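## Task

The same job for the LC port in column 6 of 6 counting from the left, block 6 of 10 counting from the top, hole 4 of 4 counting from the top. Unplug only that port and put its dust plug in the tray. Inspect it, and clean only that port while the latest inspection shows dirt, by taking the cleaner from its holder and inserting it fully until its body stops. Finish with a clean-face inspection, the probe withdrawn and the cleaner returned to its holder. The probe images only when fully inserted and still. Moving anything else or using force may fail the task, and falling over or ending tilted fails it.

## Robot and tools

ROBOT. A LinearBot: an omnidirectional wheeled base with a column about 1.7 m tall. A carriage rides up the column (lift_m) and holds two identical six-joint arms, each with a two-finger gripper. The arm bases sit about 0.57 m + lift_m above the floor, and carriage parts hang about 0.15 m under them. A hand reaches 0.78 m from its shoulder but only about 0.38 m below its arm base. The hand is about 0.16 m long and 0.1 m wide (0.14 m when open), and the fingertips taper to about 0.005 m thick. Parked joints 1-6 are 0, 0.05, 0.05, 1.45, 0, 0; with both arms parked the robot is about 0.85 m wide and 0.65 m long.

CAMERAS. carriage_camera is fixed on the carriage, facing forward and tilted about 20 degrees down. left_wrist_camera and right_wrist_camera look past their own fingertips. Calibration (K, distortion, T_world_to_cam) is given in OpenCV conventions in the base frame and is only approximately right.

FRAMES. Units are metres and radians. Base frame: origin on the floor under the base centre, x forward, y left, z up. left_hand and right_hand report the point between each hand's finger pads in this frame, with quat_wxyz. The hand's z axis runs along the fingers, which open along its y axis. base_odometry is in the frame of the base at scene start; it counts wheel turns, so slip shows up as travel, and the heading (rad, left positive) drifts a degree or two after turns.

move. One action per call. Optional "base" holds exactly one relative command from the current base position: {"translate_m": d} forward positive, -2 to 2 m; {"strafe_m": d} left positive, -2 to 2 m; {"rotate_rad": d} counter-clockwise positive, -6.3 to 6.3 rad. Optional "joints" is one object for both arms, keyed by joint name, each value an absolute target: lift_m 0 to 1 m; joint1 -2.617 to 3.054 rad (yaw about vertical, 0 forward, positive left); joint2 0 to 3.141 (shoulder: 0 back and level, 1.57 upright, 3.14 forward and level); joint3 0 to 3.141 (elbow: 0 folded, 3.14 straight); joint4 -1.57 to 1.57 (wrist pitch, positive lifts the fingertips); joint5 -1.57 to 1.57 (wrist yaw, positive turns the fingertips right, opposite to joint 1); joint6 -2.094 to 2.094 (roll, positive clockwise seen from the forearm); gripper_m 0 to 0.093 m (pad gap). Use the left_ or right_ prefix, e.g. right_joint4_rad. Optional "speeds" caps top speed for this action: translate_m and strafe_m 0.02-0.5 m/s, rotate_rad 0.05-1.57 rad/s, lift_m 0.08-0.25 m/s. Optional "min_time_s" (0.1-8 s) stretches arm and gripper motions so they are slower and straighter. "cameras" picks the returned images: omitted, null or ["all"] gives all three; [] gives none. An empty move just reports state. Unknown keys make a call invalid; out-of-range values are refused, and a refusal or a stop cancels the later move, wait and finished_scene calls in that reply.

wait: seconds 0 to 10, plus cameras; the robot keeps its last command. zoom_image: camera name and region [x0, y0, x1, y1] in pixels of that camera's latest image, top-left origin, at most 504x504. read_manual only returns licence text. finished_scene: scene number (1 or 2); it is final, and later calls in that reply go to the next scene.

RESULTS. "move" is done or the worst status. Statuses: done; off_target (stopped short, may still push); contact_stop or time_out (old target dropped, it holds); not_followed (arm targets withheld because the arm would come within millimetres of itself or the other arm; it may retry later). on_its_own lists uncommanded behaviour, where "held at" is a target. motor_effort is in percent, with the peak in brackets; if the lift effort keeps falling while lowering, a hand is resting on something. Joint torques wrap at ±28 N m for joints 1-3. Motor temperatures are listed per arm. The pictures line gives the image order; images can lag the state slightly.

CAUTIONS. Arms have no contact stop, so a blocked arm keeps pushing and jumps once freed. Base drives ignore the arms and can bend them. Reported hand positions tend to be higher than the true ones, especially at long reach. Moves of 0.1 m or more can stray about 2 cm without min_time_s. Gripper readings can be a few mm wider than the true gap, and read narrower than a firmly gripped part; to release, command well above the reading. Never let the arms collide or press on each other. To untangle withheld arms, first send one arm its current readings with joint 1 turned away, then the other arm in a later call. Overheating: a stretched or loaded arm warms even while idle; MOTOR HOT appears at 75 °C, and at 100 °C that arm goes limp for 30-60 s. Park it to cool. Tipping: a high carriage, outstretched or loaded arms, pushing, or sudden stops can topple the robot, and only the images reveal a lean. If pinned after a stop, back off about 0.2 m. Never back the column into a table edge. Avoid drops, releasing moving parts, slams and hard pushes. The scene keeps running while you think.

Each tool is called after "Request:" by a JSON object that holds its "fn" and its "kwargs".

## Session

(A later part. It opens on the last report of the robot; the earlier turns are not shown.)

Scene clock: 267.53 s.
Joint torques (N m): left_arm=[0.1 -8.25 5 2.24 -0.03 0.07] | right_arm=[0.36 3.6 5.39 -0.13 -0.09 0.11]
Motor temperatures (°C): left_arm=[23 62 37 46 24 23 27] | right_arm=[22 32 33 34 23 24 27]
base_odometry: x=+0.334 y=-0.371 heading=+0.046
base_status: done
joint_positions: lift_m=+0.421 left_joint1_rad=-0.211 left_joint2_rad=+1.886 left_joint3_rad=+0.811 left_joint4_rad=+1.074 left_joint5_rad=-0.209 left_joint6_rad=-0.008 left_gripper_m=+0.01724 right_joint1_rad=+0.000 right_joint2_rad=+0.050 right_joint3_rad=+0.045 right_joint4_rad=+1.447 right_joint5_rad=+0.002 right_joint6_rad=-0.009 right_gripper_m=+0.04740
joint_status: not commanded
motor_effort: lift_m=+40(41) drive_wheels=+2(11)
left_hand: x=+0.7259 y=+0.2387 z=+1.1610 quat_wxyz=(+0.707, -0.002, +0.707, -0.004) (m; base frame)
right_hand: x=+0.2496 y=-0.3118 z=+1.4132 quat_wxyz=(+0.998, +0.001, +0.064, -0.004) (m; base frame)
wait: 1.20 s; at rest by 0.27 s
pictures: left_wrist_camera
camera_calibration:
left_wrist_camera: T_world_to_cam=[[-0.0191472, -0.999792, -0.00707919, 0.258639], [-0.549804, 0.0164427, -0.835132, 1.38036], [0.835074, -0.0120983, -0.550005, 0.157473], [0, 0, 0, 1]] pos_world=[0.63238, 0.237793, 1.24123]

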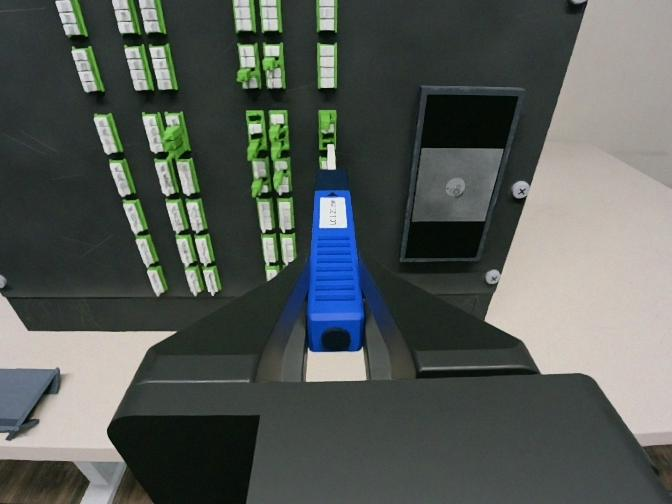

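Request:
{"fn": "move", "kwargs": {"base": {"rotate_rad": 0.0035}, "speeds": {"rotate_rad": 0.05}, "cameras": []}}

Request:
{"fn": "wait", "kwargs": {"seconds": 1.2, "cameras": ["left_wrist_camera"]}}

Request:
{"fn": "zoom_image", "kwargs": {"camera": "left_wrist_camera", "region": [315, 125, 355, 165]}}

Scene clock: 268.33 s.
Joint torques (N m): left_arm=[0.13 -8.24 5 2.24 -0.06 0.08] | right_arm=[0.2 3.59 5.49 -0.11 -0.08 0.14]
Motor temperatures (°C): left_arm=[23 62 36 46 24 23 27] | right_arm=[22 32 33 34 23 24 27]
move: done
base_odometry: x=+0.334 y=-0.371 heading=+0.049
base_status: done
joint_positions: lift_m=+0.421 left_joint1_rad=-0.211 left_joint2_rad=+1.886 left_joint3_rad=+0.811 left_joint4_rad=+1.074 left_joint5_rad=-0.205 left_joint6_rad=-0.008 left_gripper_m=+0.01724 right_joint1_rad=+0.000 right_joint2_rad=+0.050 right_joint3_rad=+0.045 right_joint4_rad=+1.446 right_joint5_rad=+0.002 right_joint6_rad=-0.009 right_gripper_m=+0.04740
joint_status: not commanded
motor_effort: lift_m=+40(40) drive_wheels=+3(8)
left_hand: x=+0.7259 y=+0.2381 z=+1.1610 quat_wxyz=(+0.707, -0.001, +0.707, -0.005) (m; base frame)
right_hand: x=+0.2498 y=-0.3118 z=+1.4132 quat_wxyz=(+0.998, +0.001, +0.065, -0.004) (m; base frame)
pictures: none
No camera images: "cameras" was empty.

Scene clock: 269.53 s.
Joint torques (N m): left_arm=[0.13 -8.24 4.96 2.24 -0.07 0.07] | right_arm=[0.5 3.67 5.46 -0.07 0.01 0.14]
Motor temperatures (°C): left_arm=[23 62 36 46 24 23 27] | right_arm=[22 32 33 34 23 24 27]
base_odometry: x=+0.334 y=-0.371 heading=+0.049
base_status: done
joint_positions: lift_m=+0.421 left_joint1_rad=-0.211 left_joint2_rad=+1.886 left_joint3_rad=+0.811 left_joint4_rad=+1.074 left_joint5_rad=-0.205 left_joint6_rad=-0.008 left_gripper_m=+0.01724 right_joint1_rad=+0.000 right_joint2_rad=+0.050 right_joint3_rad=+0.045 right_joint4_rad=+1.446 right_joint5_rad=+0.002 right_joint6_rad=-0.009 right_gripper_m=+0.04740
joint_status: not commanded
motor_effort: lift_m=+40(40) drive_wheels=+3(8)
left_hand: x=+0.7259 y=+0.2381 z=+1.1610 quat_wxyz=(+0.707, -0.001, +0.707, -0.005) (m; base frame)
right_hand: x=+0.2498 y=-0.3118 z=+1.4132 quat_wxyz=(+0.998, +0.001, +0.065, -0.004) (m; base frame)
wait: 1.20 s; at rest by 0.27 s
pictures: left_wrist_camera
camera_calibration:
left_wrist_camera: T_world_to_cam=[[-0.0229748, -0.999711, -0.00707189, 0.260715], [-0.54976, 0.0185418, -0.835117, 1.37982], [0.835006, -0.0152988, -0.550027, 0.158306], [0, 0, 0, 1]] pos_world=[0.632373, 0.237478, 1.24123]

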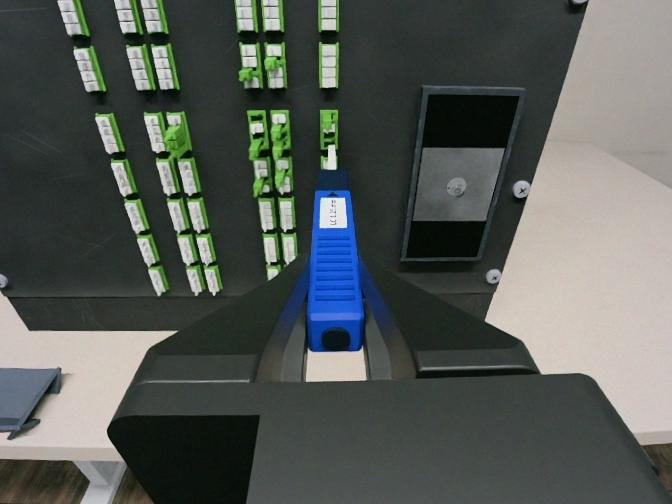

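Scaled by 12.600 from the camera's 672x504 image, which has a finer 960x720 frame.

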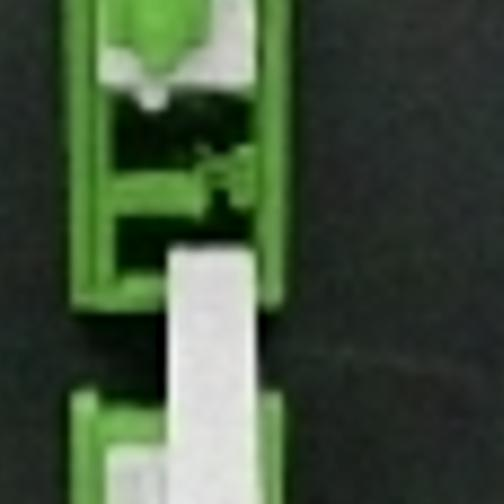

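Request:
{"fn": "move", "kwargs": {"base": {"translate_m": -0.004}, "speeds": {"translate_m": 0.02}, "cameras": []}}

Request:
{"fn": "wait", "kwargs": {"seconds": 1.2, "cameras": ["left_wrist_camera"]}}

Request:
{"fn": "zoom_image", "kwargs": {"camera": "left_wrist_camera", "region": [315, 125, 355, 165]}}

Request:
{"fn": "zoom_image", "kwargs": {"camera": "left_wrist_camera", "region": [220, 130, 460, 380]}}

Scene clock: 270.80 s.
Joint torques (N m): left_arm=[0.08 -8.2 4.98 2.27 -0.07 0.07] | right_arm=[0.36 3.47 5.7 -0.13 -0.06 0.18]
Motor temperatures (°C): left_arm=[23 62 36 46 24 23 27] | right_arm=[22 32 33 34 23 24 27]
move: done
base_odometry: x=+0.330 y=-0.372 heading=+0.048
base_status: done
joint_positions: lift_m=+0.421 left_joint1_rad=-0.211 left_joint2_rad=+1.886 left_joint3_rad=+0.811 left_joint4_rad=+1.074 left_joint5_rad=-0.205 left_joint6_rad=-0.008 left_gripper_m=+0.01724 right_joint1_rad=+0.000 right_joint2_rad=+0.050 right_joint3_rad=+0.045 right_joint4_rad=+1.446 right_joint5_rad=+0.002 right_joint6_rad=-0.009 right_gripper_m=+0.04740
joint_status: not commanded
motor_effort: lift_m=+40(41) drive_wheels=-6(15)
left_hand: x=+0.7259 y=+0.2381 z=+1.1610 quat_wxyz=(+0.707, -0.001, +0.707, -0.005) (m; base frame)
right_hand: x=+0.2496 y=-0.3118 z=+1.4132 quat_wxyz=(+0.998, +0.001, +0.064, -0.004) (m; base frame)
pictures: none
No camera images: "cameras" was empty.

Scene clock: 272.00 s.
Joint torques (N m): left_arm=[0.12 -8.25 4.96 2.24 -0.06 0.06] | right_arm=[0.35 3.58 5.56 -0.11 -0.04 0.21]
Motor temperatures (°C): left_arm=[23 61 36 46 24 23 27] | right_arm=[22 32 33 34 23 24 27]
base_odometry: x=+0.330 y=-0.372 heading=+0.048
base_status: done
joint_positions: lift_m=+0.421 left_joint1_rad=-0.211 left_joint2_rad=+1.886 left_joint3_rad=+0.811 left_joint4_rad=+1.074 left_joint5_rad=-0.205 left_joint6_rad=-0.008 left_gripper_m=+0.01724 right_joint1_rad=+0.000 right_joint2_rad=+0.050 right_joint3_rad=+0.045 right_joint4_rad=+1.446 right_joint5_rad=+0.002 right_joint6_rad=-0.009 right_gripper_m=+0.04740
joint_status: not commanded
motor_effort: lift_m=+40(41) drive_wheels=-5(15)
left_hand: x=+0.7259 y=+0.2381 z=+1.1610 quat_wxyz=(+0.707, -0.001, +0.707, -0.005) (m; base frame)
right_hand: x=+0.2496 y=-0.3118 z=+1.4132 quat_wxyz=(+0.998, +0.001, +0.064, -0.004) (m; base frame)
wait: 1.20 s; at rest by 0.27 s
pictures: left_wrist_camera
camera_calibration:
left_wrist_camera: T_world_to_cam=[[-0.0229748, -0.999711, -0.00707189, 0.260715], [-0.54976, 0.0185418, -0.835117, 1.37982], [0.835006, -0.0152988, -0.550027, 0.158306], [0, 0, 0, 1]] pos_world=[0.632373, 0.237478, 1.24123]

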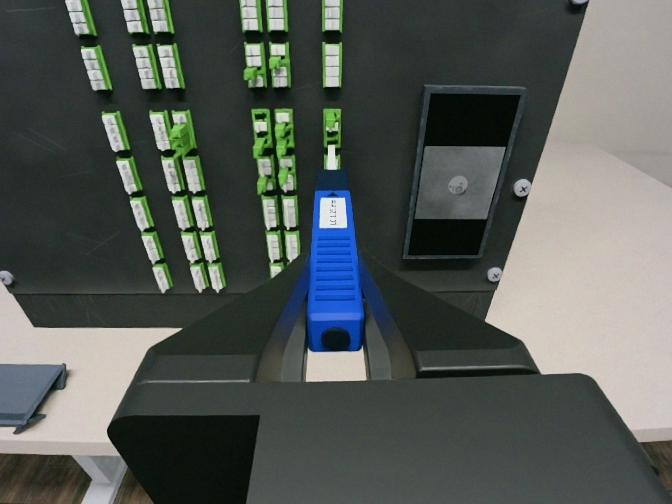

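Scaled by 12.600 from the camera's 672x504 image, which has a finer 960x720 frame.

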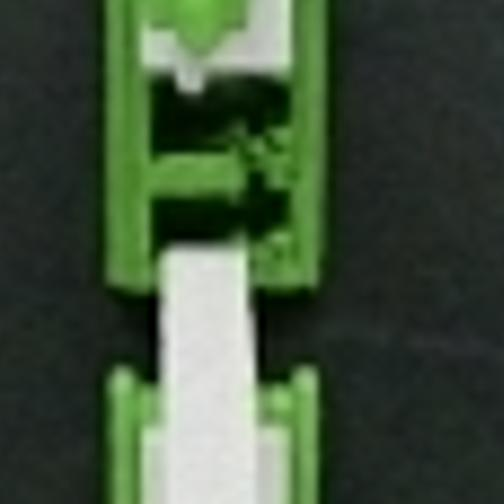

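Scaled by 2.016 from the camera's 672x504 image, which has a finer 960x720 frame.

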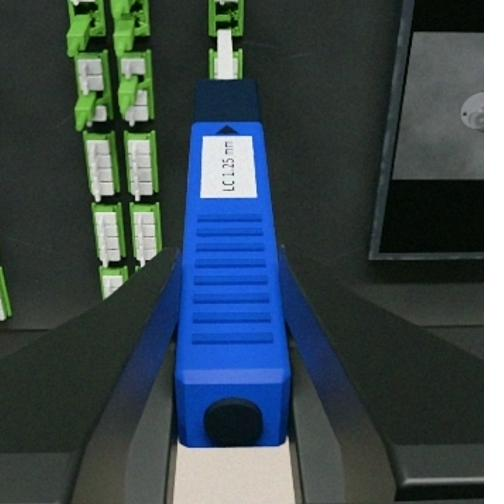

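Request:
{"fn": "move", "kwargs": {"base": {"translate_m": 0.002}, "joints": {"lift_m": 0.4233}, "speeds": {"translate_m": 0.02, "lift_m": 0.08}, "cameras": []}}

Request:
{"fn": "wait", "kwargs": {"seconds": 1.2, "cameras": ["left_wrist_camera"]}}

Request:
{"fn": "zoom_image", "kwargs": {"camera": "left_wrist_camera", "region": [315, 125, 355, 165]}}

Scene clock: 273.27 s.
Joint torques (N m): left_arm=[0.12 -8.23 5.01 2.2 -0.06 0.07] | right_arm=[0.09 3.62 5.65 -0.13 -0.02 0.16]
Motor temperatures (°C): left_arm=[23 61 36 46 24 23 27] | right_arm=[22 32 33 34 23 24 27]
move: done
base_odometry: x=+0.332 y=-0.372 heading=+0.048
base_status: done
joint_positions: lift_m=+0.423 left_joint1_rad=-0.211 left_joint2_rad=+1.886 left_joint3_rad=+0.811 left_joint4_rad=+1.078 left_joint5_rad=-0.205 left_joint6_rad=-0.008 left_gripper_m=+0.01724 right_joint1_rad=+0.000 right_joint2_rad=+0.050 right_joint3_rad=+0.045 right_joint4_rad=+1.447 right_joint5_rad=+0.002 right_joint6_rad=-0.009 right_gripper_m=+0.04740
joint_status: all done
motor_effort: lift_m=+40(46) drive_wheels=-6(11)
left_hand: x=+0.7259 y=+0.2381 z=+1.1636 quat_wxyz=(+0.708, -0.001, +0.706, -0.005) (m; base frame)
right_hand: x=+0.2497 y=-0.3118 z=+1.4150 quat_wxyz=(+0.998, +0.001, +0.064, -0.004) (m; base frame)
pictures: none
No camera images: "cameras" was empty.

Scene clock: 274.47 s.
Joint torques (N m): left_arm=[0.09 -8.27 4.97 2.21 -0.06 0.06] | right_arm=[0.31 3.73 5.7 -0.11 -0.01 0.17]
Motor temperatures (°C): left_arm=[23 61 36 46 24 23 27] | right_arm=[22 32 33 33 23 24 27]
base_odometry: x=+0.332 y=-0.372 heading=+0.048
base_status: done
joint_positions: lift_m=+0.423 left_joint1_rad=-0.211 left_joint2_rad=+1.886 left_joint3_rad=+0.811 left_joint4_rad=+1.078 left_joint5_rad=-0.205 left_joint6_rad=-0.008 left_gripper_m=+0.01724 right_joint1_rad=+0.000 right_joint2_rad=+0.050 right_joint3_rad=+0.045 right_joint4_rad=+1.447 right_joint5_rad=+0.002 right_joint6_rad=-0.009 right_gripper_m=+0.04740
joint_status: all done
motor_effort: lift_m=+40(46) drive_wheels=+2(11)
left_hand: x=+0.7259 y=+0.2381 z=+1.1636 quat_wxyz=(+0.708, -0.001, +0.706, -0.005) (m; base frame)
right_hand: x=+0.2497 y=-0.3118 z=+1.4150 quat_wxyz=(+0.998, +0.001, +0.064, -0.004) (m; base frame)
wait: 1.20 s; at rest by 0.27 s
pictures: left_wrist_camera
camera_calibration:
left_wrist_camera: T_world_to_cam=[[-0.0230134, -0.999714, -0.00650394, 0.260148], [-0.547238, 0.0180413, -0.836782, 1.38223], [0.83666, -0.015698, -0.547497, 0.155659], [0, 0, 0, 1]] pos_world=[0.632161, 0.23758, 1.24354]

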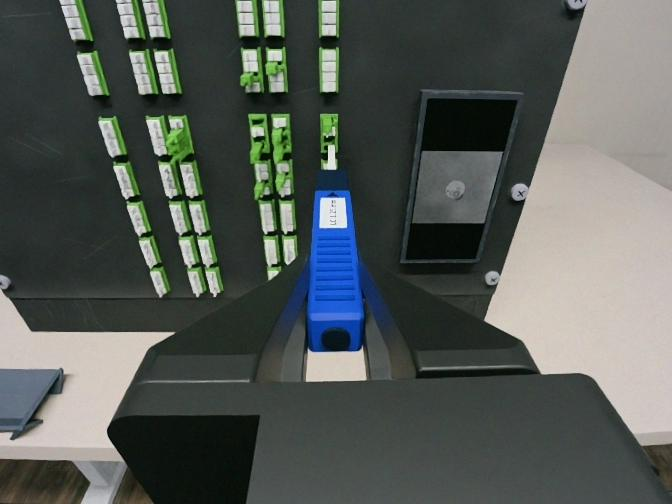

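Scaled by 12.600 from the camera's 672x504 image, which has a finer 960x720 frame.

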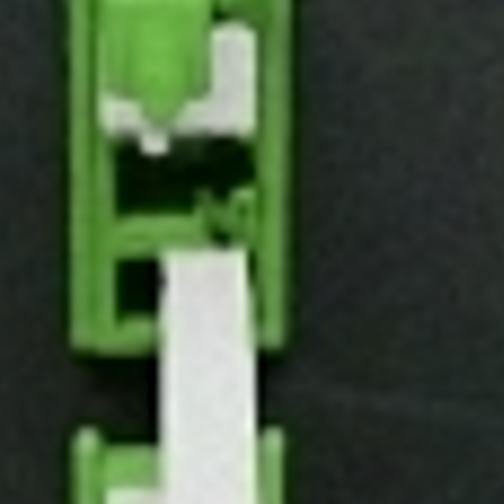

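Request:
{"fn": "move", "kwargs": {"base": {"rotate_rad": 0.0028}, "joints": {"lift_m": 0.4228}, "speeds": {"rotate_rad": 0.05}, "cameras": []}}

Request:
{"fn": "wait", "kwargs": {"seconds": 1.2, "cameras": ["left_wrist_camera"]}}

Request:
{"fn": "zoom_image", "kwargs": {"camera": "left_wrist_camera", "region": [315, 125, 355, 165]}}

Scene clock: 275.23 s.
Joint torques (N m): left_arm=[0.14 -8.27 5 2.24 -0.05 0.07] | right_arm=[0.35 3.73 5.59 -0.08 -0.03 0.14]
Motor temperatures (°C): left_arm=[23 61 36 46 24 23 27] | right_arm=[22 32 33 33 23 24 27]
move: done
base_odometry: x=+0.332 y=-0.372 heading=+0.050
base_status: done
joint_positions: lift_m=+0.423 left_joint1_rad=-0.211 left_joint2_rad=+1.886 left_joint3_rad=+0.811 left_joint4_rad=+1.076 left_joint5_rad=-0.206 left_joint6_rad=-0.008 left_gripper_m=+0.01724 right_joint1_rad=+0.000 right_joint2_rad=+0.050 right_joint3_rad=+0.045 right_joint4_rad=+1.446 right_joint5_rad=+0.002 right_joint6_rad=-0.009 right_gripper_m=+0.04740
joint_status: all done
motor_effort: lift_m=+40(40) drive_wheels=-7(9)
left_hand: x=+0.7259 y=+0.2382 z=+1.1628 quat_wxyz=(+0.707, -0.001, +0.707, -0.005) (m; base frame)
right_hand: x=+0.2499 y=-0.3118 z=+1.4144 quat_wxyz=(+0.998, +0.001, +0.065, -0.004) (m; base frame)
pictures: none
No camera images: "cameras" was empty.

Scene clock: 276.43 s.
Joint torques (N m): left_arm=[0.06 -8.21 4.96 2.23 -0.06 0.06] | right_arm=[0.27 3.55 5.6 -0.1 0 0.19]
Motor temperatures (°C): left_arm=[23 61 36 46 24 23 27] | right_arm=[22 32 33 33 23 24 27]
base_odometry: x=+0.332 y=-0.372 heading=+0.050
base_status: done
joint_positions: lift_m=+0.423 left_joint1_rad=-0.211 left_joint2_rad=+1.886 left_joint3_rad=+0.811 left_joint4_rad=+1.076 left_joint5_rad=-0.206 left_joint6_rad=-0.008 left_gripper_m=+0.01724 right_joint1_rad=+0.000 right_joint2_rad=+0.050 right_joint3_rad=+0.045 right_joint4_rad=+1.446 right_joint5_rad=+0.002 right_joint6_rad=-0.009 right_gripper_m=+0.04740
joint_status: all done
motor_effort: lift_m=+40(40) drive_wheels=-7(9)
left_hand: x=+0.7259 y=+0.2382 z=+1.1628 quat_wxyz=(+0.707, -0.001, +0.707, -0.005) (m; base frame)
right_hand: x=+0.2499 y=-0.3118 z=+1.4144 quat_wxyz=(+0.998, +0.001, +0.065, -0.004) (m; base frame)
wait: 1.20 s; at rest by 0.27 s
pictures: left_wrist_camera
camera_calibration:
left_wrist_camera: T_world_to_cam=[[-0.022188, -0.999732, -0.00666645, 0.259833], [-0.548232, 0.017743, -0.836138, 1.38159], [0.836032, -0.0148975, -0.548478, 0.156611], [0, 0, 0, 1]] pos_world=[0.632267, 0.237582, 1.24283]

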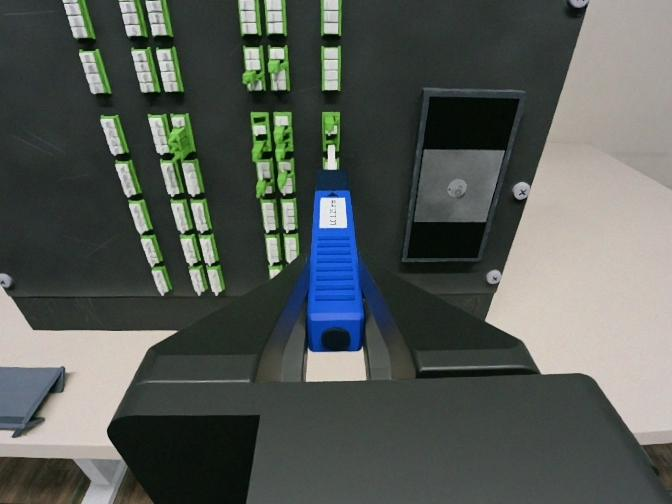

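Scaled by 12.600 from the camera's 672x504 image, which has a finer 960x720 frame.

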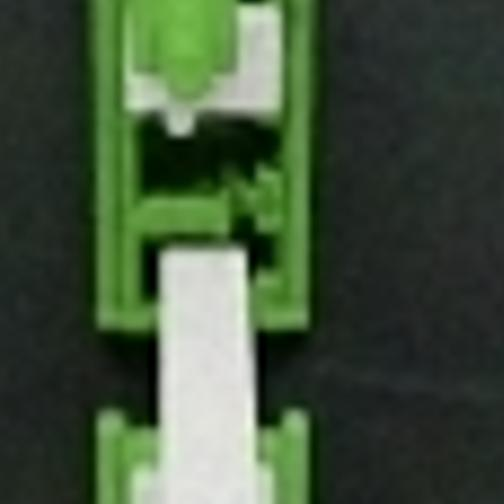

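Request:
{"fn": "move", "kwargs": {"base": {"rotate_rad": 0.0022}, "joints": {"lift_m": 0.4231}, "speeds": {"rotate_rad": 0.05}, "cameras": []}}

Request:
{"fn": "move", "kwargs": {"base": {"translate_m": 0.001}, "speeds": {"translate_m": 0.02}, "cameras": []}}

Request:
{"fn": "wait", "kwargs": {"seconds": 1.2, "cameras": ["left_wrist_camera"]}}

Request:
{"fn": "zoom_image", "kwargs": {"camera": "left_wrist_camera", "region": [315, 125, 355, 165]}}

Scene clock: 277.27 s.
Joint torques (N m): left_arm=[0.1 -8.31 5.01 2.23 -0.05 0.08] | right_arm=[0.46 3.63 5.48 -0.15 0.01 0.11]
Motor temperatures (°C): left_arm=[23 61 36 46 24 23 27] | right_arm=[22 32 33 33 23 24 27]
move: done
base_odometry: x=+0.332 y=-0.372 heading=+0.051
base_status: done
joint_positions: lift_m=+0.423 left_joint1_rad=-0.211 left_joint2_rad=+1.886 left_joint3_rad=+0.811 left_joint4_rad=+1.076 left_joint5_rad=-0.206 left_joint6_rad=-0.008 left_gripper_m=+0.01724 right_joint1_rad=+0.000 right_joint2_rad=+0.050 right_joint3_rad=+0.045 right_joint4_rad=+1.445 right_joint5_rad=+0.002 right_joint6_rad=-0.009 right_gripper_m=+0.04740
joint_status: all done
motor_effort: lift_m=+41(42) drive_wheels=-8(10)
left_hand: x=+0.7259 y=+0.2384 z=+1.1630 quat_wxyz=(+0.707, -0.001, +0.707, -0.005) (m; base frame)
right_hand: x=+0.2500 y=-0.3118 z=+1.4146 quat_wxyz=(+0.998, +0.001, +0.065, -0.004) (m; base frame)
pictures: none
No camera images: "cameras" was empty.

Scene clock: 277.77 s.
Joint torques (N m): left_arm=[0.1 -8.28 4.98 2.22 -0.05 0.07] | right_arm=[0.18 3.77 5.59 -0.11 -0.05 0.16]
Motor temperatures (°C): left_arm=[23 60 36 46 24 23 27] | right_arm=[22 32 33 33 23 24 27]
move: done
base_odometry: x=+0.333 y=-0.372 heading=+0.051
base_status: done
joint_positions: lift_m=+0.423 left_joint1_rad=-0.211 left_joint2_rad=+1.886 left_joint3_rad=+0.811 left_joint4_rad=+1.076 left_joint5_rad=-0.206 left_joint6_rad=-0.008 left_gripper_m=+0.01724 right_joint1_rad=+0.000 right_joint2_rad=+0.050 right_joint3_rad=+0.045 right_joint4_rad=+1.446 right_joint5_rad=+0.002 right_joint6_rad=-0.009 right_gripper_m=+0.04740
joint_status: not commanded
motor_effort: lift_m=+40(41) drive_wheels=-8(13)
left_hand: x=+0.7259 y=+0.2384 z=+1.1630 quat_wxyz=(+0.707, -0.001, +0.707, -0.005) (m; base frame)
right_hand: x=+0.2498 y=-0.3118 z=+1.4147 quat_wxyz=(+0.998, +0.001, +0.064, -0.004) (m; base frame)
pictures: none
No camera images: "cameras" was empty.

Scene clock: 278.97 s.
Joint torques (N m): left_arm=[0.12 -8.24 5.01 2.23 -0.05 0.07] | right_arm=[0.35 3.6 5.76 -0.16 -0.05 0.12]
Motor temperatures (°C): left_arm=[23 60 36 46 24 23 27] | right_arm=[22 32 33 33 23 24 27]
base_odometry: x=+0.333 y=-0.372 heading=+0.051
base_status: done
joint_positions: lift_m=+0.423 left_joint1_rad=-0.211 left_joint2_rad=+1.886 left_joint3_rad=+0.811 left_joint4_rad=+1.076 left_joint5_rad=-0.206 left_joint6_rad=-0.008 left_gripper_m=+0.01724 right_joint1_rad=+0.000 right_joint2_rad=+0.050 right_joint3_rad=+0.045 right_joint4_rad=+1.446 right_joint5_rad=+0.002 right_joint6_rad=-0.009 right_gripper_m=+0.04740
joint_status: not commanded
motor_effort: lift_m=+41(41) drive_wheels=-8(13)
left_hand: x=+0.7259 y=+0.2384 z=+1.1630 quat_wxyz=(+0.707, -0.001, +0.707, -0.005) (m; base frame)
right_hand: x=+0.2498 y=-0.3118 z=+1.4147 quat_wxyz=(+0.998, +0.001, +0.064, -0.004) (m; base frame)
wait: 1.20 s; at rest by 0.27 s
pictures: left_wrist_camera
camera_calibration:
left_wrist_camera: T_world_to_cam=[[-0.0214673, -0.999747, -0.00666099, 0.259478], [-0.548249, 0.0173433, -0.836135, 1.38186], [0.83604, -0.0142977, -0.548483, 0.15658], [0, 0, 0, 1]] pos_world=[0.632268, 0.237685, 1.24303]

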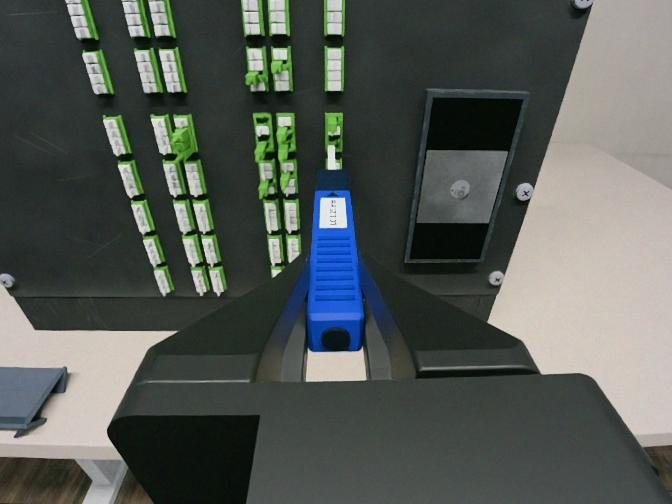

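Scaled by 12.600 from the camera's 672x504 image, which has a finer 960x720 frame.

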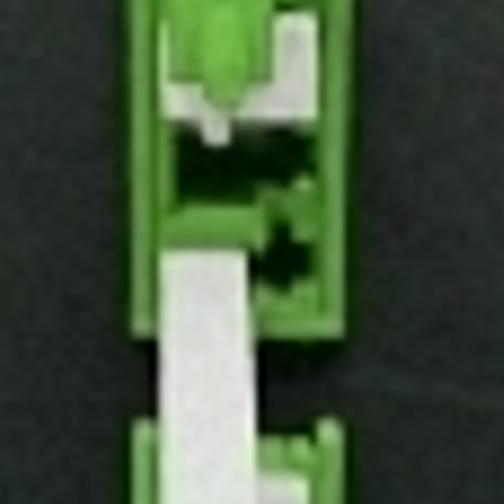

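Request:
{"fn": "move", "kwargs": {"base": {"rotate_rad": -0.0009}, "speeds": {"rotate_rad": 0.05}, "cameras": []}}

Request:
{"fn": "wait", "kwargs": {"seconds": 1.2, "cameras": ["left_wrist_camera"]}}

Request:
{"fn": "zoom_image", "kwargs": {"camera": "left_wrist_camera", "region": [315, 125, 355, 165]}}

Scene clock: 279.67 s.
Joint torques (N m): left_arm=[0.06 -8.23 5.01 2.23 -0.04 0.07] | right_arm=[0.17 3.69 5.72 -0.12 -0.04 0.15]
Motor temperatures (°C): left_arm=[23 60 36 46 24 23 27] | right_arm=[22 32 33 33 23 24 27]
move: done
base_odometry: x=+0.333 y=-0.372 heading=+0.049
base_status: done
joint_positions: lift_m=+0.423 left_joint1_rad=-0.211 left_joint2_rad=+1.886 left_joint3_rad=+0.811 left_joint4_rad=+1.076 left_joint5_rad=-0.206 left_joint6_rad=-0.008 left_gripper_m=+0.01724 right_joint1_rad=+0.000 right_joint2_rad=+0.050 right_joint3_rad=+0.045 right_joint4_rad=+1.447 right_joint5_rad=+0.002 right_joint6_rad=-0.009 right_gripper_m=+0.04740
joint_status: not commanded
motor_effort: lift_m=+40(41) drive_wheels=-7(7)
left_hand: x=+0.7259 y=+0.2384 z=+1.1628 quat_wxyz=(+0.707, -0.001, +0.707, -0.005) (m; base frame)
right_hand: x=+0.2496 y=-0.3118 z=+1.4147 quat_wxyz=(+0.998, +0.001, +0.064, -0.004) (m; base frame)
pictures: none
No camera images: "cameras" was empty.

Scene clock: 280.87 s.
Joint torques (N m): left_arm=[0.12 -8.23 5.04 2.23 -0.05 0.07] | right_arm=[0.32 3.49 5.49 -0.14 -0.03 0.2]
Motor temperatures (°C): left_arm=[23 60 36 46 24 23 27] | right_arm=[22 32 33 33 23 24 27]
base_odometry: x=+0.333 y=-0.372 heading=+0.049
base_status: done
joint_positions: lift_m=+0.423 left_joint1_rad=-0.211 left_joint2_rad=+1.886 left_joint3_rad=+0.811 left_joint4_rad=+1.076 left_joint5_rad=-0.206 left_joint6_rad=-0.008 left_gripper_m=+0.01724 right_joint1_rad=+0.000 right_joint2_rad=+0.050 right_joint3_rad=+0.045 right_joint4_rad=+1.447 right_joint5_rad=+0.002 right_joint6_rad=-0.009 right_gripper_m=+0.04740
joint_status: not commanded
motor_effort: lift_m=+41(41) drive_wheels=-7(7)
left_hand: x=+0.7259 y=+0.2384 z=+1.1628 quat_wxyz=(+0.707, -0.001, +0.707, -0.005) (m; base frame)
right_hand: x=+0.2496 y=-0.3118 z=+1.4147 quat_wxyz=(+0.998, +0.001, +0.064, -0.004) (m; base frame)
wait: 1.20 s; at rest by 0.27 s
pictures: left_wrist_camera
camera_calibration:
left_wrist_camera: T_world_to_cam=[[-0.021441, -0.999747, -0.00679169, 0.259621], [-0.54855, 0.0174433, -0.835936, 1.38164], [0.835843, -0.0141977, -0.548785, 0.157083], [0, 0, 0, 1]] pos_world=[0.63217, 0.237685, 1.24293]

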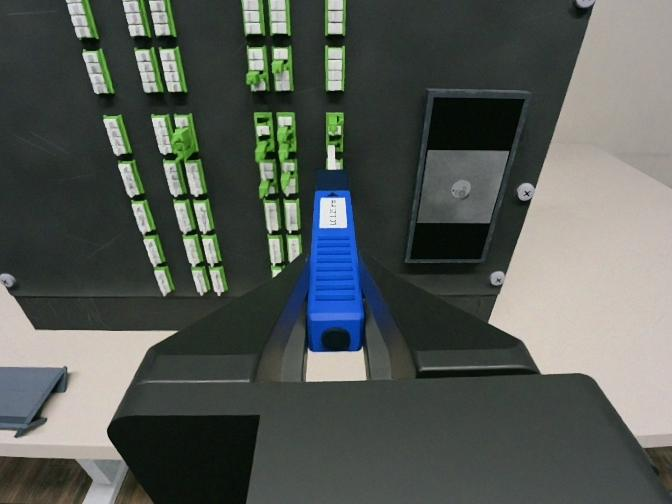

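Scaled by 12.600 from the camera's 672x504 image, which has a finer 960x720 frame.

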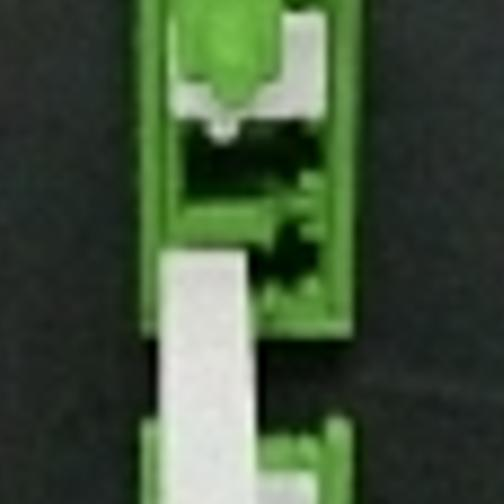

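Request:
{"fn": "move", "kwargs": {"base": {"rotate_rad": -0.0012}, "speeds": {"rotate_rad": 0.05}, "cameras": []}}

Request:
{"fn": "wait", "kwargs": {"seconds": 1.2, "cameras": ["left_wrist_camera"]}}

Request:
{"fn": "zoom_image", "kwargs": {"camera": "left_wrist_camera", "region": [315, 125, 355, 165]}}

Scene clock: 281.57 s.
Joint torques (N m): left_arm=[0.05 -8.21 5 2.23 -0.04 0.06] | right_arm=[0.25 3.64 5.59 -0.15 -0.05 0.15]
Motor temperatures (°C): left_arm=[23 60 36 46 24 23 27] | right_arm=[22 32 33 33 23 24 27]
move: done
base_odometry: x=+0.333 y=-0.372 heading=+0.048
base_status: done
joint_positions: lift_m=+0.423 left_joint1_rad=-0.211 left_joint2_rad=+1.886 left_joint3_rad=+0.811 left_joint4_rad=+1.076 left_joint5_rad=-0.208 left_joint6_rad=-0.008 left_gripper_m=+0.01724 right_joint1_rad=+0.000 right_joint2_rad=+0.050 right_joint3_rad=+0.045 right_joint4_rad=+1.448 right_joint5_rad=+0.002 right_joint6_rad=-0.009 right_gripper_m=+0.04740
joint_status: not commanded
motor_effort: lift_m=+41(41) drive_wheels=+2(3)
left_hand: x=+0.7259 y=+0.2386 z=+1.1628 quat_wxyz=(+0.707, -0.002, +0.707, -0.004) (m; base frame)
right_hand: x=+0.2495 y=-0.3118 z=+1.4147 quat_wxyz=(+0.998, +0.001, +0.064, -0.004) (m; base frame)
pictures: none
No camera images: "cameras" was empty.

Scene clock: 282.77 s.
Joint torques (N m): left_arm=[0.09 -8.27 4.98 2.23 -0.02 0.06] | right_arm=[0.23 3.56 5.78 -0.11 -0.02 0.16]
Motor temperatures (°C): left_arm=[23 60 36 46 24 23 27] | right_arm=[22 32 33 33 23 24 27]
base_odometry: x=+0.333 y=-0.372 heading=+0.048
base_status: done
joint_positions: lift_m=+0.423 left_joint1_rad=-0.211 left_joint2_rad=+1.886 left_joint3_rad=+0.811 left_joint4_rad=+1.076 left_joint5_rad=-0.208 left_joint6_rad=-0.008 left_gripper_m=+0.01724 right_joint1_rad=+0.000 right_joint2_rad=+0.050 right_joint3_rad=+0.045 right_joint4_rad=+1.448 right_joint5_rad=+0.002 right_joint6_rad=-0.009 right_gripper_m=+0.04740
joint_status: not commanded
motor_effort: lift_m=+41(41) drive_wheels=+2(3)
left_hand: x=+0.7259 y=+0.2386 z=+1.1628 quat_wxyz=(+0.707, -0.002, +0.707, -0.004) (m; base frame)
right_hand: x=+0.2495 y=-0.3118 z=+1.4147 quat_wxyz=(+0.998, +0.001, +0.064, -0.004) (m; base frame)
wait: 1.20 s; at rest by 0.27 s
pictures: left_wrist_camera
camera_calibration:
left_wrist_camera: T_world_to_cam=[[-0.0203589, -0.99977, -0.00678251, 0.259035], [-0.548575, 0.016842, -0.835932, 1.3818], [0.835853, -0.013298, -0.548792, 0.15687], [0, 0, 0, 1]] pos_world=[0.632172, 0.237789, 1.24293]

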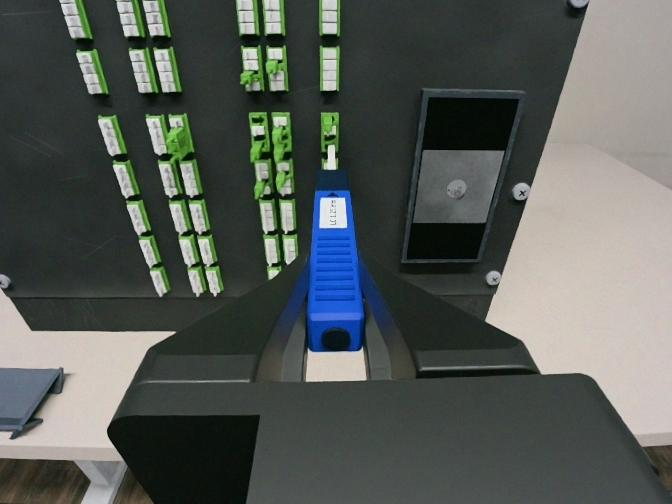

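Scaled by 12.600 from the camera's 672x504 image, which has a finer 960x720 frame.

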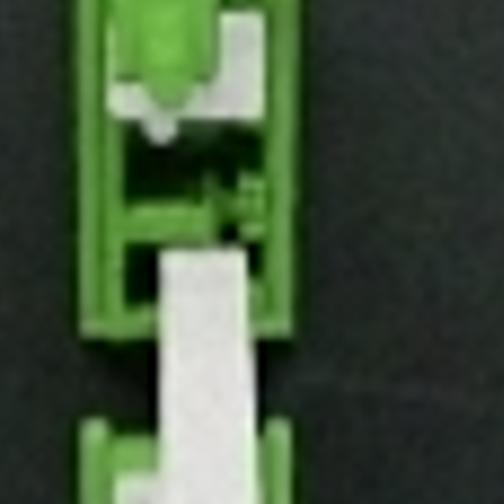

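Request:
{"fn": "move", "kwargs": {"base": {"rotate_rad": 0.0022}, "speeds": {"rotate_rad": 0.05}, "cameras": []}}

Request:
{"fn": "wait", "kwargs": {"seconds": 1.2, "cameras": ["left_wrist_camera"]}}

Request:
{"fn": "zoom_image", "kwargs": {"camera": "left_wrist_camera", "region": [315, 125, 355, 165]}}

Scene clock: 283.40 s.
Joint torques (N m): left_arm=[0.12 -8.27 5 2.23 -0.04 0.06] | right_arm=[0.1 3.62 5.65 -0.09 -0.02 0.17]
Motor temperatures (°C): left_arm=[23 60 36 46 24 23 27] | right_arm=[22 32 33 33 23 24 27]
move: done
base_odometry: x=+0.333 y=-0.372 heading=+0.049
base_status: done
joint_positions: lift_m=+0.423 left_joint1_rad=-0.211 left_joint2_rad=+1.886 left_joint3_rad=+0.811 left_joint4_rad=+1.076 left_joint5_rad=-0.208 left_joint6_rad=-0.008 left_gripper_m=+0.01724 right_joint1_rad=+0.000 right_joint2_rad=+0.050 right_joint3_rad=+0.045 right_joint4_rad=+1.446 right_joint5_rad=+0.002 right_joint6_rad=-0.009 right_gripper_m=+0.04740
joint_status: not commanded
motor_effort: lift_m=+41(41) drive_wheels=-6(8)
left_hand: x=+0.7259 y=+0.2386 z=+1.1628 quat_wxyz=(+0.707, -0.002, +0.707, -0.004) (m; base frame)
right_hand: x=+0.2498 y=-0.3118 z=+1.4147 quat_wxyz=(+0.998, +0.001, +0.064, -0.004) (m; base frame)
pictures: none
No camera images: "cameras" was empty.

Scene clock: 284.60 s.
Joint torques (N m): left_arm=[0.13 -8.24 4.98 2.22 -0.04 0.07] | right_arm=[0.27 3.54 5.5 -0.1 -0.01 0.19]
Motor temperatures (°C): left_arm=[23 59 36 46 24 23 27] | right_arm=[22 32 33 33 23 24 27]
base_odometry: x=+0.333 y=-0.372 heading=+0.049
base_status: done
joint_positions: lift_m=+0.423 left_joint1_rad=-0.211 left_joint2_rad=+1.886 left_joint3_rad=+0.811 left_joint4_rad=+1.076 left_joint5_rad=-0.208 left_joint6_rad=-0.008 left_gripper_m=+0.01724 right_joint1_rad=+0.000 right_joint2_rad=+0.050 right_joint3_rad=+0.045 right_joint4_rad=+1.446 right_joint5_rad=+0.002 right_joint6_rad=-0.009 right_gripper_m=+0.04740
joint_status: not commanded
motor_effort: lift_m=+41(41) drive_wheels=-6(8)
left_hand: x=+0.7259 y=+0.2386 z=+1.1628 quat_wxyz=(+0.707, -0.002, +0.707, -0.004) (m; base frame)
right_hand: x=+0.2498 y=-0.3118 z=+1.4147 quat_wxyz=(+0.998, +0.001, +0.064, -0.004) (m; base frame)
wait: 1.20 s; at rest by 0.27 s
pictures: left_wrist_camera
camera_calibration:
left_wrist_camera: T_world_to_cam=[[-0.0203589, -0.99977, -0.00678251, 0.259035], [-0.548575, 0.016842, -0.835932, 1.3818], [0.835853, -0.013298, -0.548792, 0.15687], [0, 0, 0, 1]] pos_world=[0.632172, 0.237789, 1.24293]

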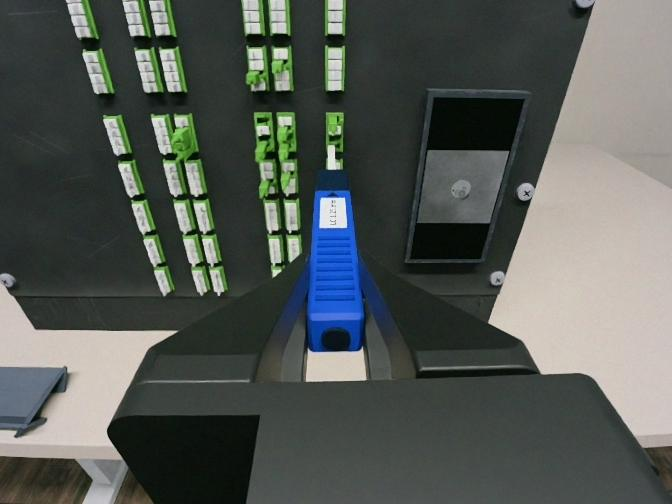

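Scaled by 12.600 from the camera's 672x504 image, which has a finer 960x720 frame.

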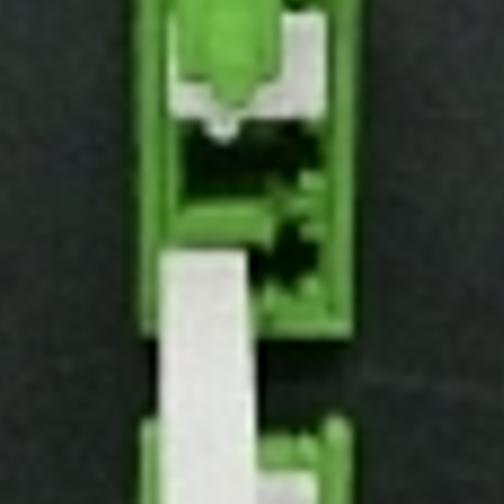

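Request:
{"fn": "move", "kwargs": {"base": {"translate_m": 0.001}, "speeds": {"translate_m": 0.02}, "cameras": []}}

Request:
{"fn": "wait", "kwargs": {"seconds": 1.2, "cameras": ["left_wrist_camera"]}}

Request:
{"fn": "zoom_image", "kwargs": {"camera": "left_wrist_camera", "region": [315, 125, 355, 165]}}

Scene clock: 285.43 s.
Joint torques (N m): left_arm=[0.16 -8.24 5.04 2.23 -0.04 0.09] | right_arm=[0.35 3.73 5.41 -0.1 -0.08 0.16]
Motor temperatures (°C): left_arm=[23 59 36 46 24 23 27] | right_arm=[22 32 33 33 23 24 27]
move: done
base_odometry: x=+0.334 y=-0.372 heading=+0.049
base_status: done
joint_positions: lift_m=+0.423 left_joint1_rad=-0.211 left_joint2_rad=+1.886 left_joint3_rad=+0.811 left_joint4_rad=+1.076 left_joint5_rad=-0.208 left_joint6_rad=-0.008 left_gripper_m=+0.01724 right_joint1_rad=+0.000 right_joint2_rad=+0.050 right_joint3_rad=+0.045 right_joint4_rad=+1.447 right_joint5_rad=+0.002 right_joint6_rad=-0.009 right_gripper_m=+0.04740
joint_status: not commanded
motor_effort: lift_m=+41(41) drive_wheels=-6(7)
left_hand: x=+0.7259 y=+0.2386 z=+1.1628 quat_wxyz=(+0.707, -0.002, +0.707, -0.004) (m; base frame)
right_hand: x=+0.2497 y=-0.3118 z=+1.4147 quat_wxyz=(+0.998, +0.001, +0.064, -0.004) (m; base frame)
pictures: none
No camera images: "cameras" was empty.

Scene clock: 286.63 s.
Joint torques (N m): left_arm=[0.1 -8.27 5.03 2.21 -0.05 0.07] | right_arm=[0.27 3.49 5.38 -0.07 -0.08 0.2]
Motor temperatures (°C): left_arm=[23 59 36 46 24 23 27] | right_arm=[22 32 33 33 23 24 27]
base_odometry: x=+0.334 y=-0.372 heading=+0.049
base_status: done
joint_positions: lift_m=+0.423 left_joint1_rad=-0.211 left_joint2_rad=+1.886 left_joint3_rad=+0.811 left_joint4_rad=+1.076 left_joint5_rad=-0.208 left_joint6_rad=-0.008 left_gripper_m=+0.01724 right_joint1_rad=+0.000 right_joint2_rad=+0.050 right_joint3_rad=+0.045 right_joint4_rad=+1.446 right_joint5_rad=+0.002 right_joint6_rad=-0.009 right_gripper_m=+0.04740
joint_status: not commanded
motor_effort: lift_m=+40(41) drive_wheels=+2(7)
left_hand: x=+0.7259 y=+0.2386 z=+1.1628 quat_wxyz=(+0.707, -0.002, +0.707, -0.004) (m; base frame)
right_hand: x=+0.2498 y=-0.3118 z=+1.4147 quat_wxyz=(+0.998, +0.001, +0.064, -0.004) (m; base frame)
wait: 1.20 s; at rest by 0.27 s
pictures: left_wrist_camera
camera_calibration:
left_wrist_camera: T_world_to_cam=[[-0.0203589, -0.99977, -0.00678251, 0.259035], [-0.548575, 0.016842, -0.835932, 1.3818], [0.835853, -0.013298, -0.548792, 0.15687], [0, 0, 0, 1]] pos_world=[0.632172, 0.237789, 1.24293]

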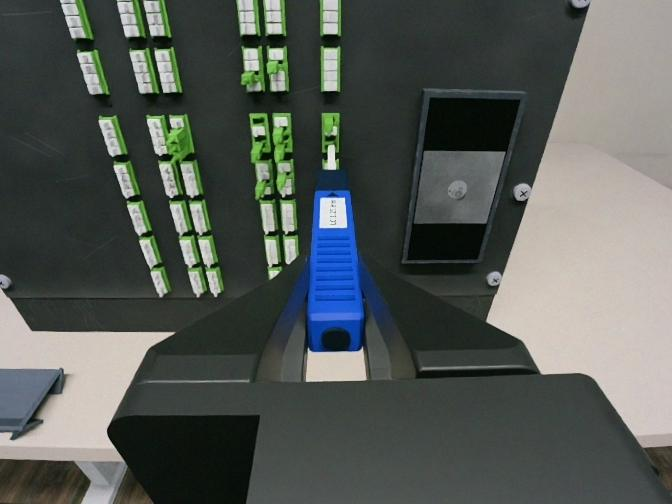

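Scaled by 12.600 from the camera's 672x504 image, which has a finer 960x720 frame.

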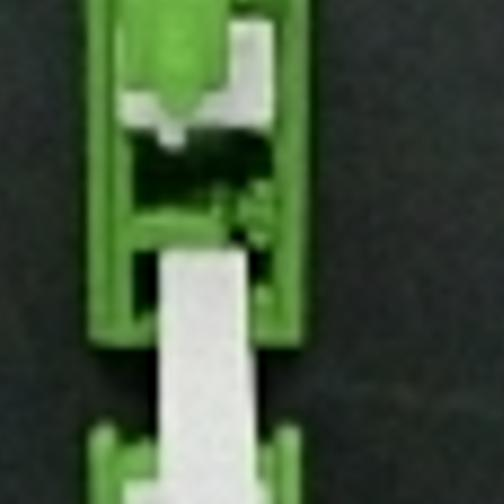

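Request:
{"fn": "move", "kwargs": {"base": {"rotate_rad": 0.0014}, "speeds": {"rotate_rad": 0.05}, "cameras": []}}

Request:
{"fn": "wait", "kwargs": {"seconds": 1.2, "cameras": ["left_wrist_camera"]}}

Request:
{"fn": "zoom_image", "kwargs": {"camera": "left_wrist_camera", "region": [315, 125, 355, 165]}}

Scene clock: 287.33 s.
Joint torques (N m): left_arm=[0.08 -8.35 5.01 2.22 -0.04 0.08] | right_arm=[0.44 3.43 5.65 -0.15 -0.04 0.15]
Motor temperatures (°C): left_arm=[23 59 36 46 24 23 27] | right_arm=[22 32 33 33 23 24 27]
move: done
base_odometry: x=+0.334 y=-0.372 heading=+0.050
base_status: done
joint_positions: lift_m=+0.423 left_joint1_rad=-0.211 left_joint2_rad=+1.886 left_joint3_rad=+0.811 left_joint4_rad=+1.076 left_joint5_rad=-0.208 left_joint6_rad=-0.008 left_gripper_m=+0.01724 right_joint1_rad=+0.000 right_joint2_rad=+0.050 right_joint3_rad=+0.045 right_joint4_rad=+1.446 right_joint5_rad=+0.002 right_joint6_rad=-0.009 right_gripper_m=+0.04740
joint_status: not commanded
motor_effort: lift_m=+41(41) drive_wheels=+3(9)
left_hand: x=+0.7259 y=+0.2386 z=+1.1628 quat_wxyz=(+0.707, -0.002, +0.707, -0.004) (m; base frame)
right_hand: x=+0.2498 y=-0.3118 z=+1.4147 quat_wxyz=(+0.998, +0.001, +0.064, -0.004) (m; base frame)
pictures: none
No camera images: "cameras" was empty.

Scene clock: 288.53 s.
Joint torques (N m): left_arm=[0.05 -8.25 5.04 2.23 -0.05 0.07] | right_arm=[0.14 3.64 5.57 -0.13 0.01 0.1]
Motor temperatures (°C): left_arm=[23 59 36 46 24 23 27] | right_arm=[22 32 33 33 23 24 27]
base_odometry: x=+0.334 y=-0.372 heading=+0.050
base_status: done
joint_positions: lift_m=+0.423 left_joint1_rad=-0.211 left_joint2_rad=+1.886 left_joint3_rad=+0.811 left_joint4_rad=+1.076 left_joint5_rad=-0.208 left_joint6_rad=-0.008 left_gripper_m=+0.01724 right_joint1_rad=+0.000 right_joint2_rad=+0.050 right_joint3_rad=+0.045 right_joint4_rad=+1.446 right_joint5_rad=+0.002 right_joint6_rad=-0.009 right_gripper_m=+0.04740
joint_status: not commanded
motor_effort: lift_m=+41(41) drive_wheels=+3(9)
left_hand: x=+0.7259 y=+0.2386 z=+1.1628 quat_wxyz=(+0.707, -0.002, +0.707, -0.004) (m; base frame)
right_hand: x=+0.2498 y=-0.3118 z=+1.4147 quat_wxyz=(+0.998, +0.001, +0.064, -0.004) (m; base frame)
wait: 1.20 s; at rest by 0.27 s
pictures: left_wrist_camera
camera_calibration:
left_wrist_camera: T_world_to_cam=[[-0.0203589, -0.99977, -0.00678251, 0.259035], [-0.548575, 0.016842, -0.835932, 1.3818], [0.835853, -0.013298, -0.548792, 0.15687], [0, 0, 0, 1]] pos_world=[0.632172, 0.237789, 1.24293]

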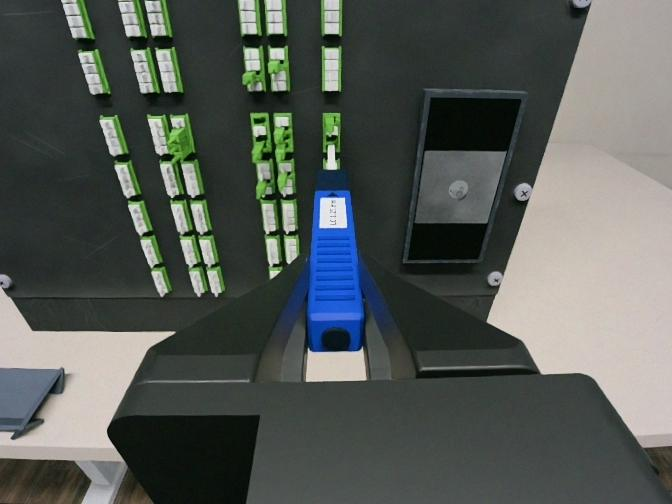

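Scaled by 12.600 from the camera's 672x504 image, which has a finer 960x720 frame.

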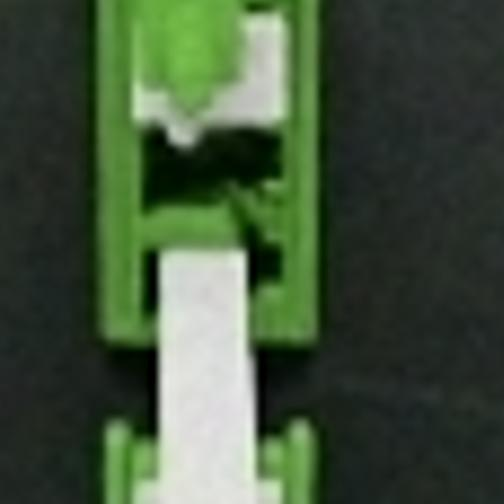

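Request:
{"fn": "move", "kwargs": {"base": {"rotate_rad": 0.0014}, "speeds": {"rotate_rad": 0.05}, "cameras": []}}

Request:
{"fn": "wait", "kwargs": {"seconds": 1.2, "cameras": ["left_wrist_camera"]}}

Request:
{"fn": "zoom_image", "kwargs": {"camera": "left_wrist_camera", "region": [315, 125, 355, 165]}}

Scene clock: 289.17 s.
Joint torques (N m): left_arm=[0.12 -8.27 5 2.22 -0.03 0.07] | right_arm=[0.18 3.74 5.59 -0.14 -0.06 0.2]
Motor temperatures (°C): left_arm=[23 59 36 46 24 23 27] | right_arm=[22 32 33 33 23 24 27]
move: done
base_odometry: x=+0.334 y=-0.372 heading=+0.050
base_status: done
joint_positions: lift_m=+0.423 left_joint1_rad=-0.211 left_joint2_rad=+1.886 left_joint3_rad=+0.811 left_joint4_rad=+1.076 left_joint5_rad=-0.208 left_joint6_rad=-0.008 left_gripper_m=+0.01724 right_joint1_rad=+0.000 right_joint2_rad=+0.050 right_joint3_rad=+0.045 right_joint4_rad=+1.446 right_joint5_rad=+0.002 right_joint6_rad=-0.009 right_gripper_m=+0.04740
joint_status: not commanded
motor_effort: lift_m=+41(41) drive_wheels=-7(9)
left_hand: x=+0.7259 y=+0.2386 z=+1.1628 quat_wxyz=(+0.707, -0.002, +0.707, -0.004) (m; base frame)
right_hand: x=+0.2499 y=-0.3118 z=+1.4147 quat_wxyz=(+0.998, +0.001, +0.065, -0.004) (m; base frame)
pictures: none
No camera images: "cameras" was empty.

Scene clock: 290.37 s.
Joint torques (N m): left_arm=[0.06 -8.28 5.04 2.24 -0.03 0.07] | right_arm=[0.4 3.58 5.59 -0.13 -0.03 0.15]
Motor temperatures (°C): left_arm=[23 59 36 46 24 23 27] | right_arm=[22 32 33 33 23 24 27]
base_odometry: x=+0.334 y=-0.372 heading=+0.050
base_status: done
joint_positions: lift_m=+0.423 left_joint1_rad=-0.211 left_joint2_rad=+1.886 left_joint3_rad=+0.811 left_joint4_rad=+1.076 left_joint5_rad=-0.208 left_joint6_rad=-0.008 left_gripper_m=+0.01724 right_joint1_rad=+0.000 right_joint2_rad=+0.050 right_joint3_rad=+0.045 right_joint4_rad=+1.446 right_joint5_rad=+0.002 right_joint6_rad=-0.009 right_gripper_m=+0.04740
joint_status: not commanded
motor_effort: lift_m=+40(41) drive_wheels=-7(9)
left_hand: x=+0.7259 y=+0.2386 z=+1.1628 quat_wxyz=(+0.707, -0.002, +0.707, -0.004) (m; base frame)
right_hand: x=+0.2499 y=-0.3118 z=+1.4147 quat_wxyz=(+0.998, +0.001, +0.065, -0.004) (m; base frame)
wait: 1.20 s; at rest by 0.27 s
pictures: left_wrist_camera
camera_calibration:
left_wrist_camera: T_world_to_cam=[[-0.0203589, -0.99977, -0.00678251, 0.259035], [-0.548575, 0.016842, -0.835932, 1.3818], [0.835853, -0.013298, -0.548792, 0.15687], [0, 0, 0, 1]] pos_world=[0.632172, 0.237789, 1.24293]

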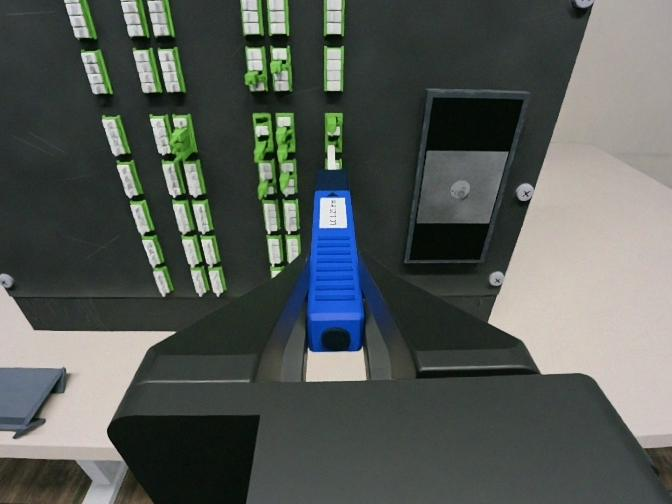

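Scaled by 12.600 from the camera's 672x504 image, which has a finer 960x720 frame.

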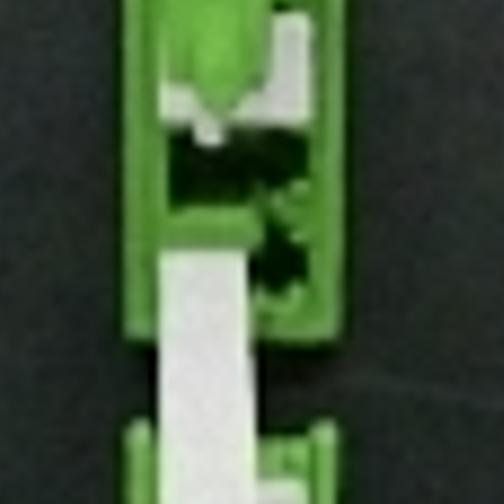

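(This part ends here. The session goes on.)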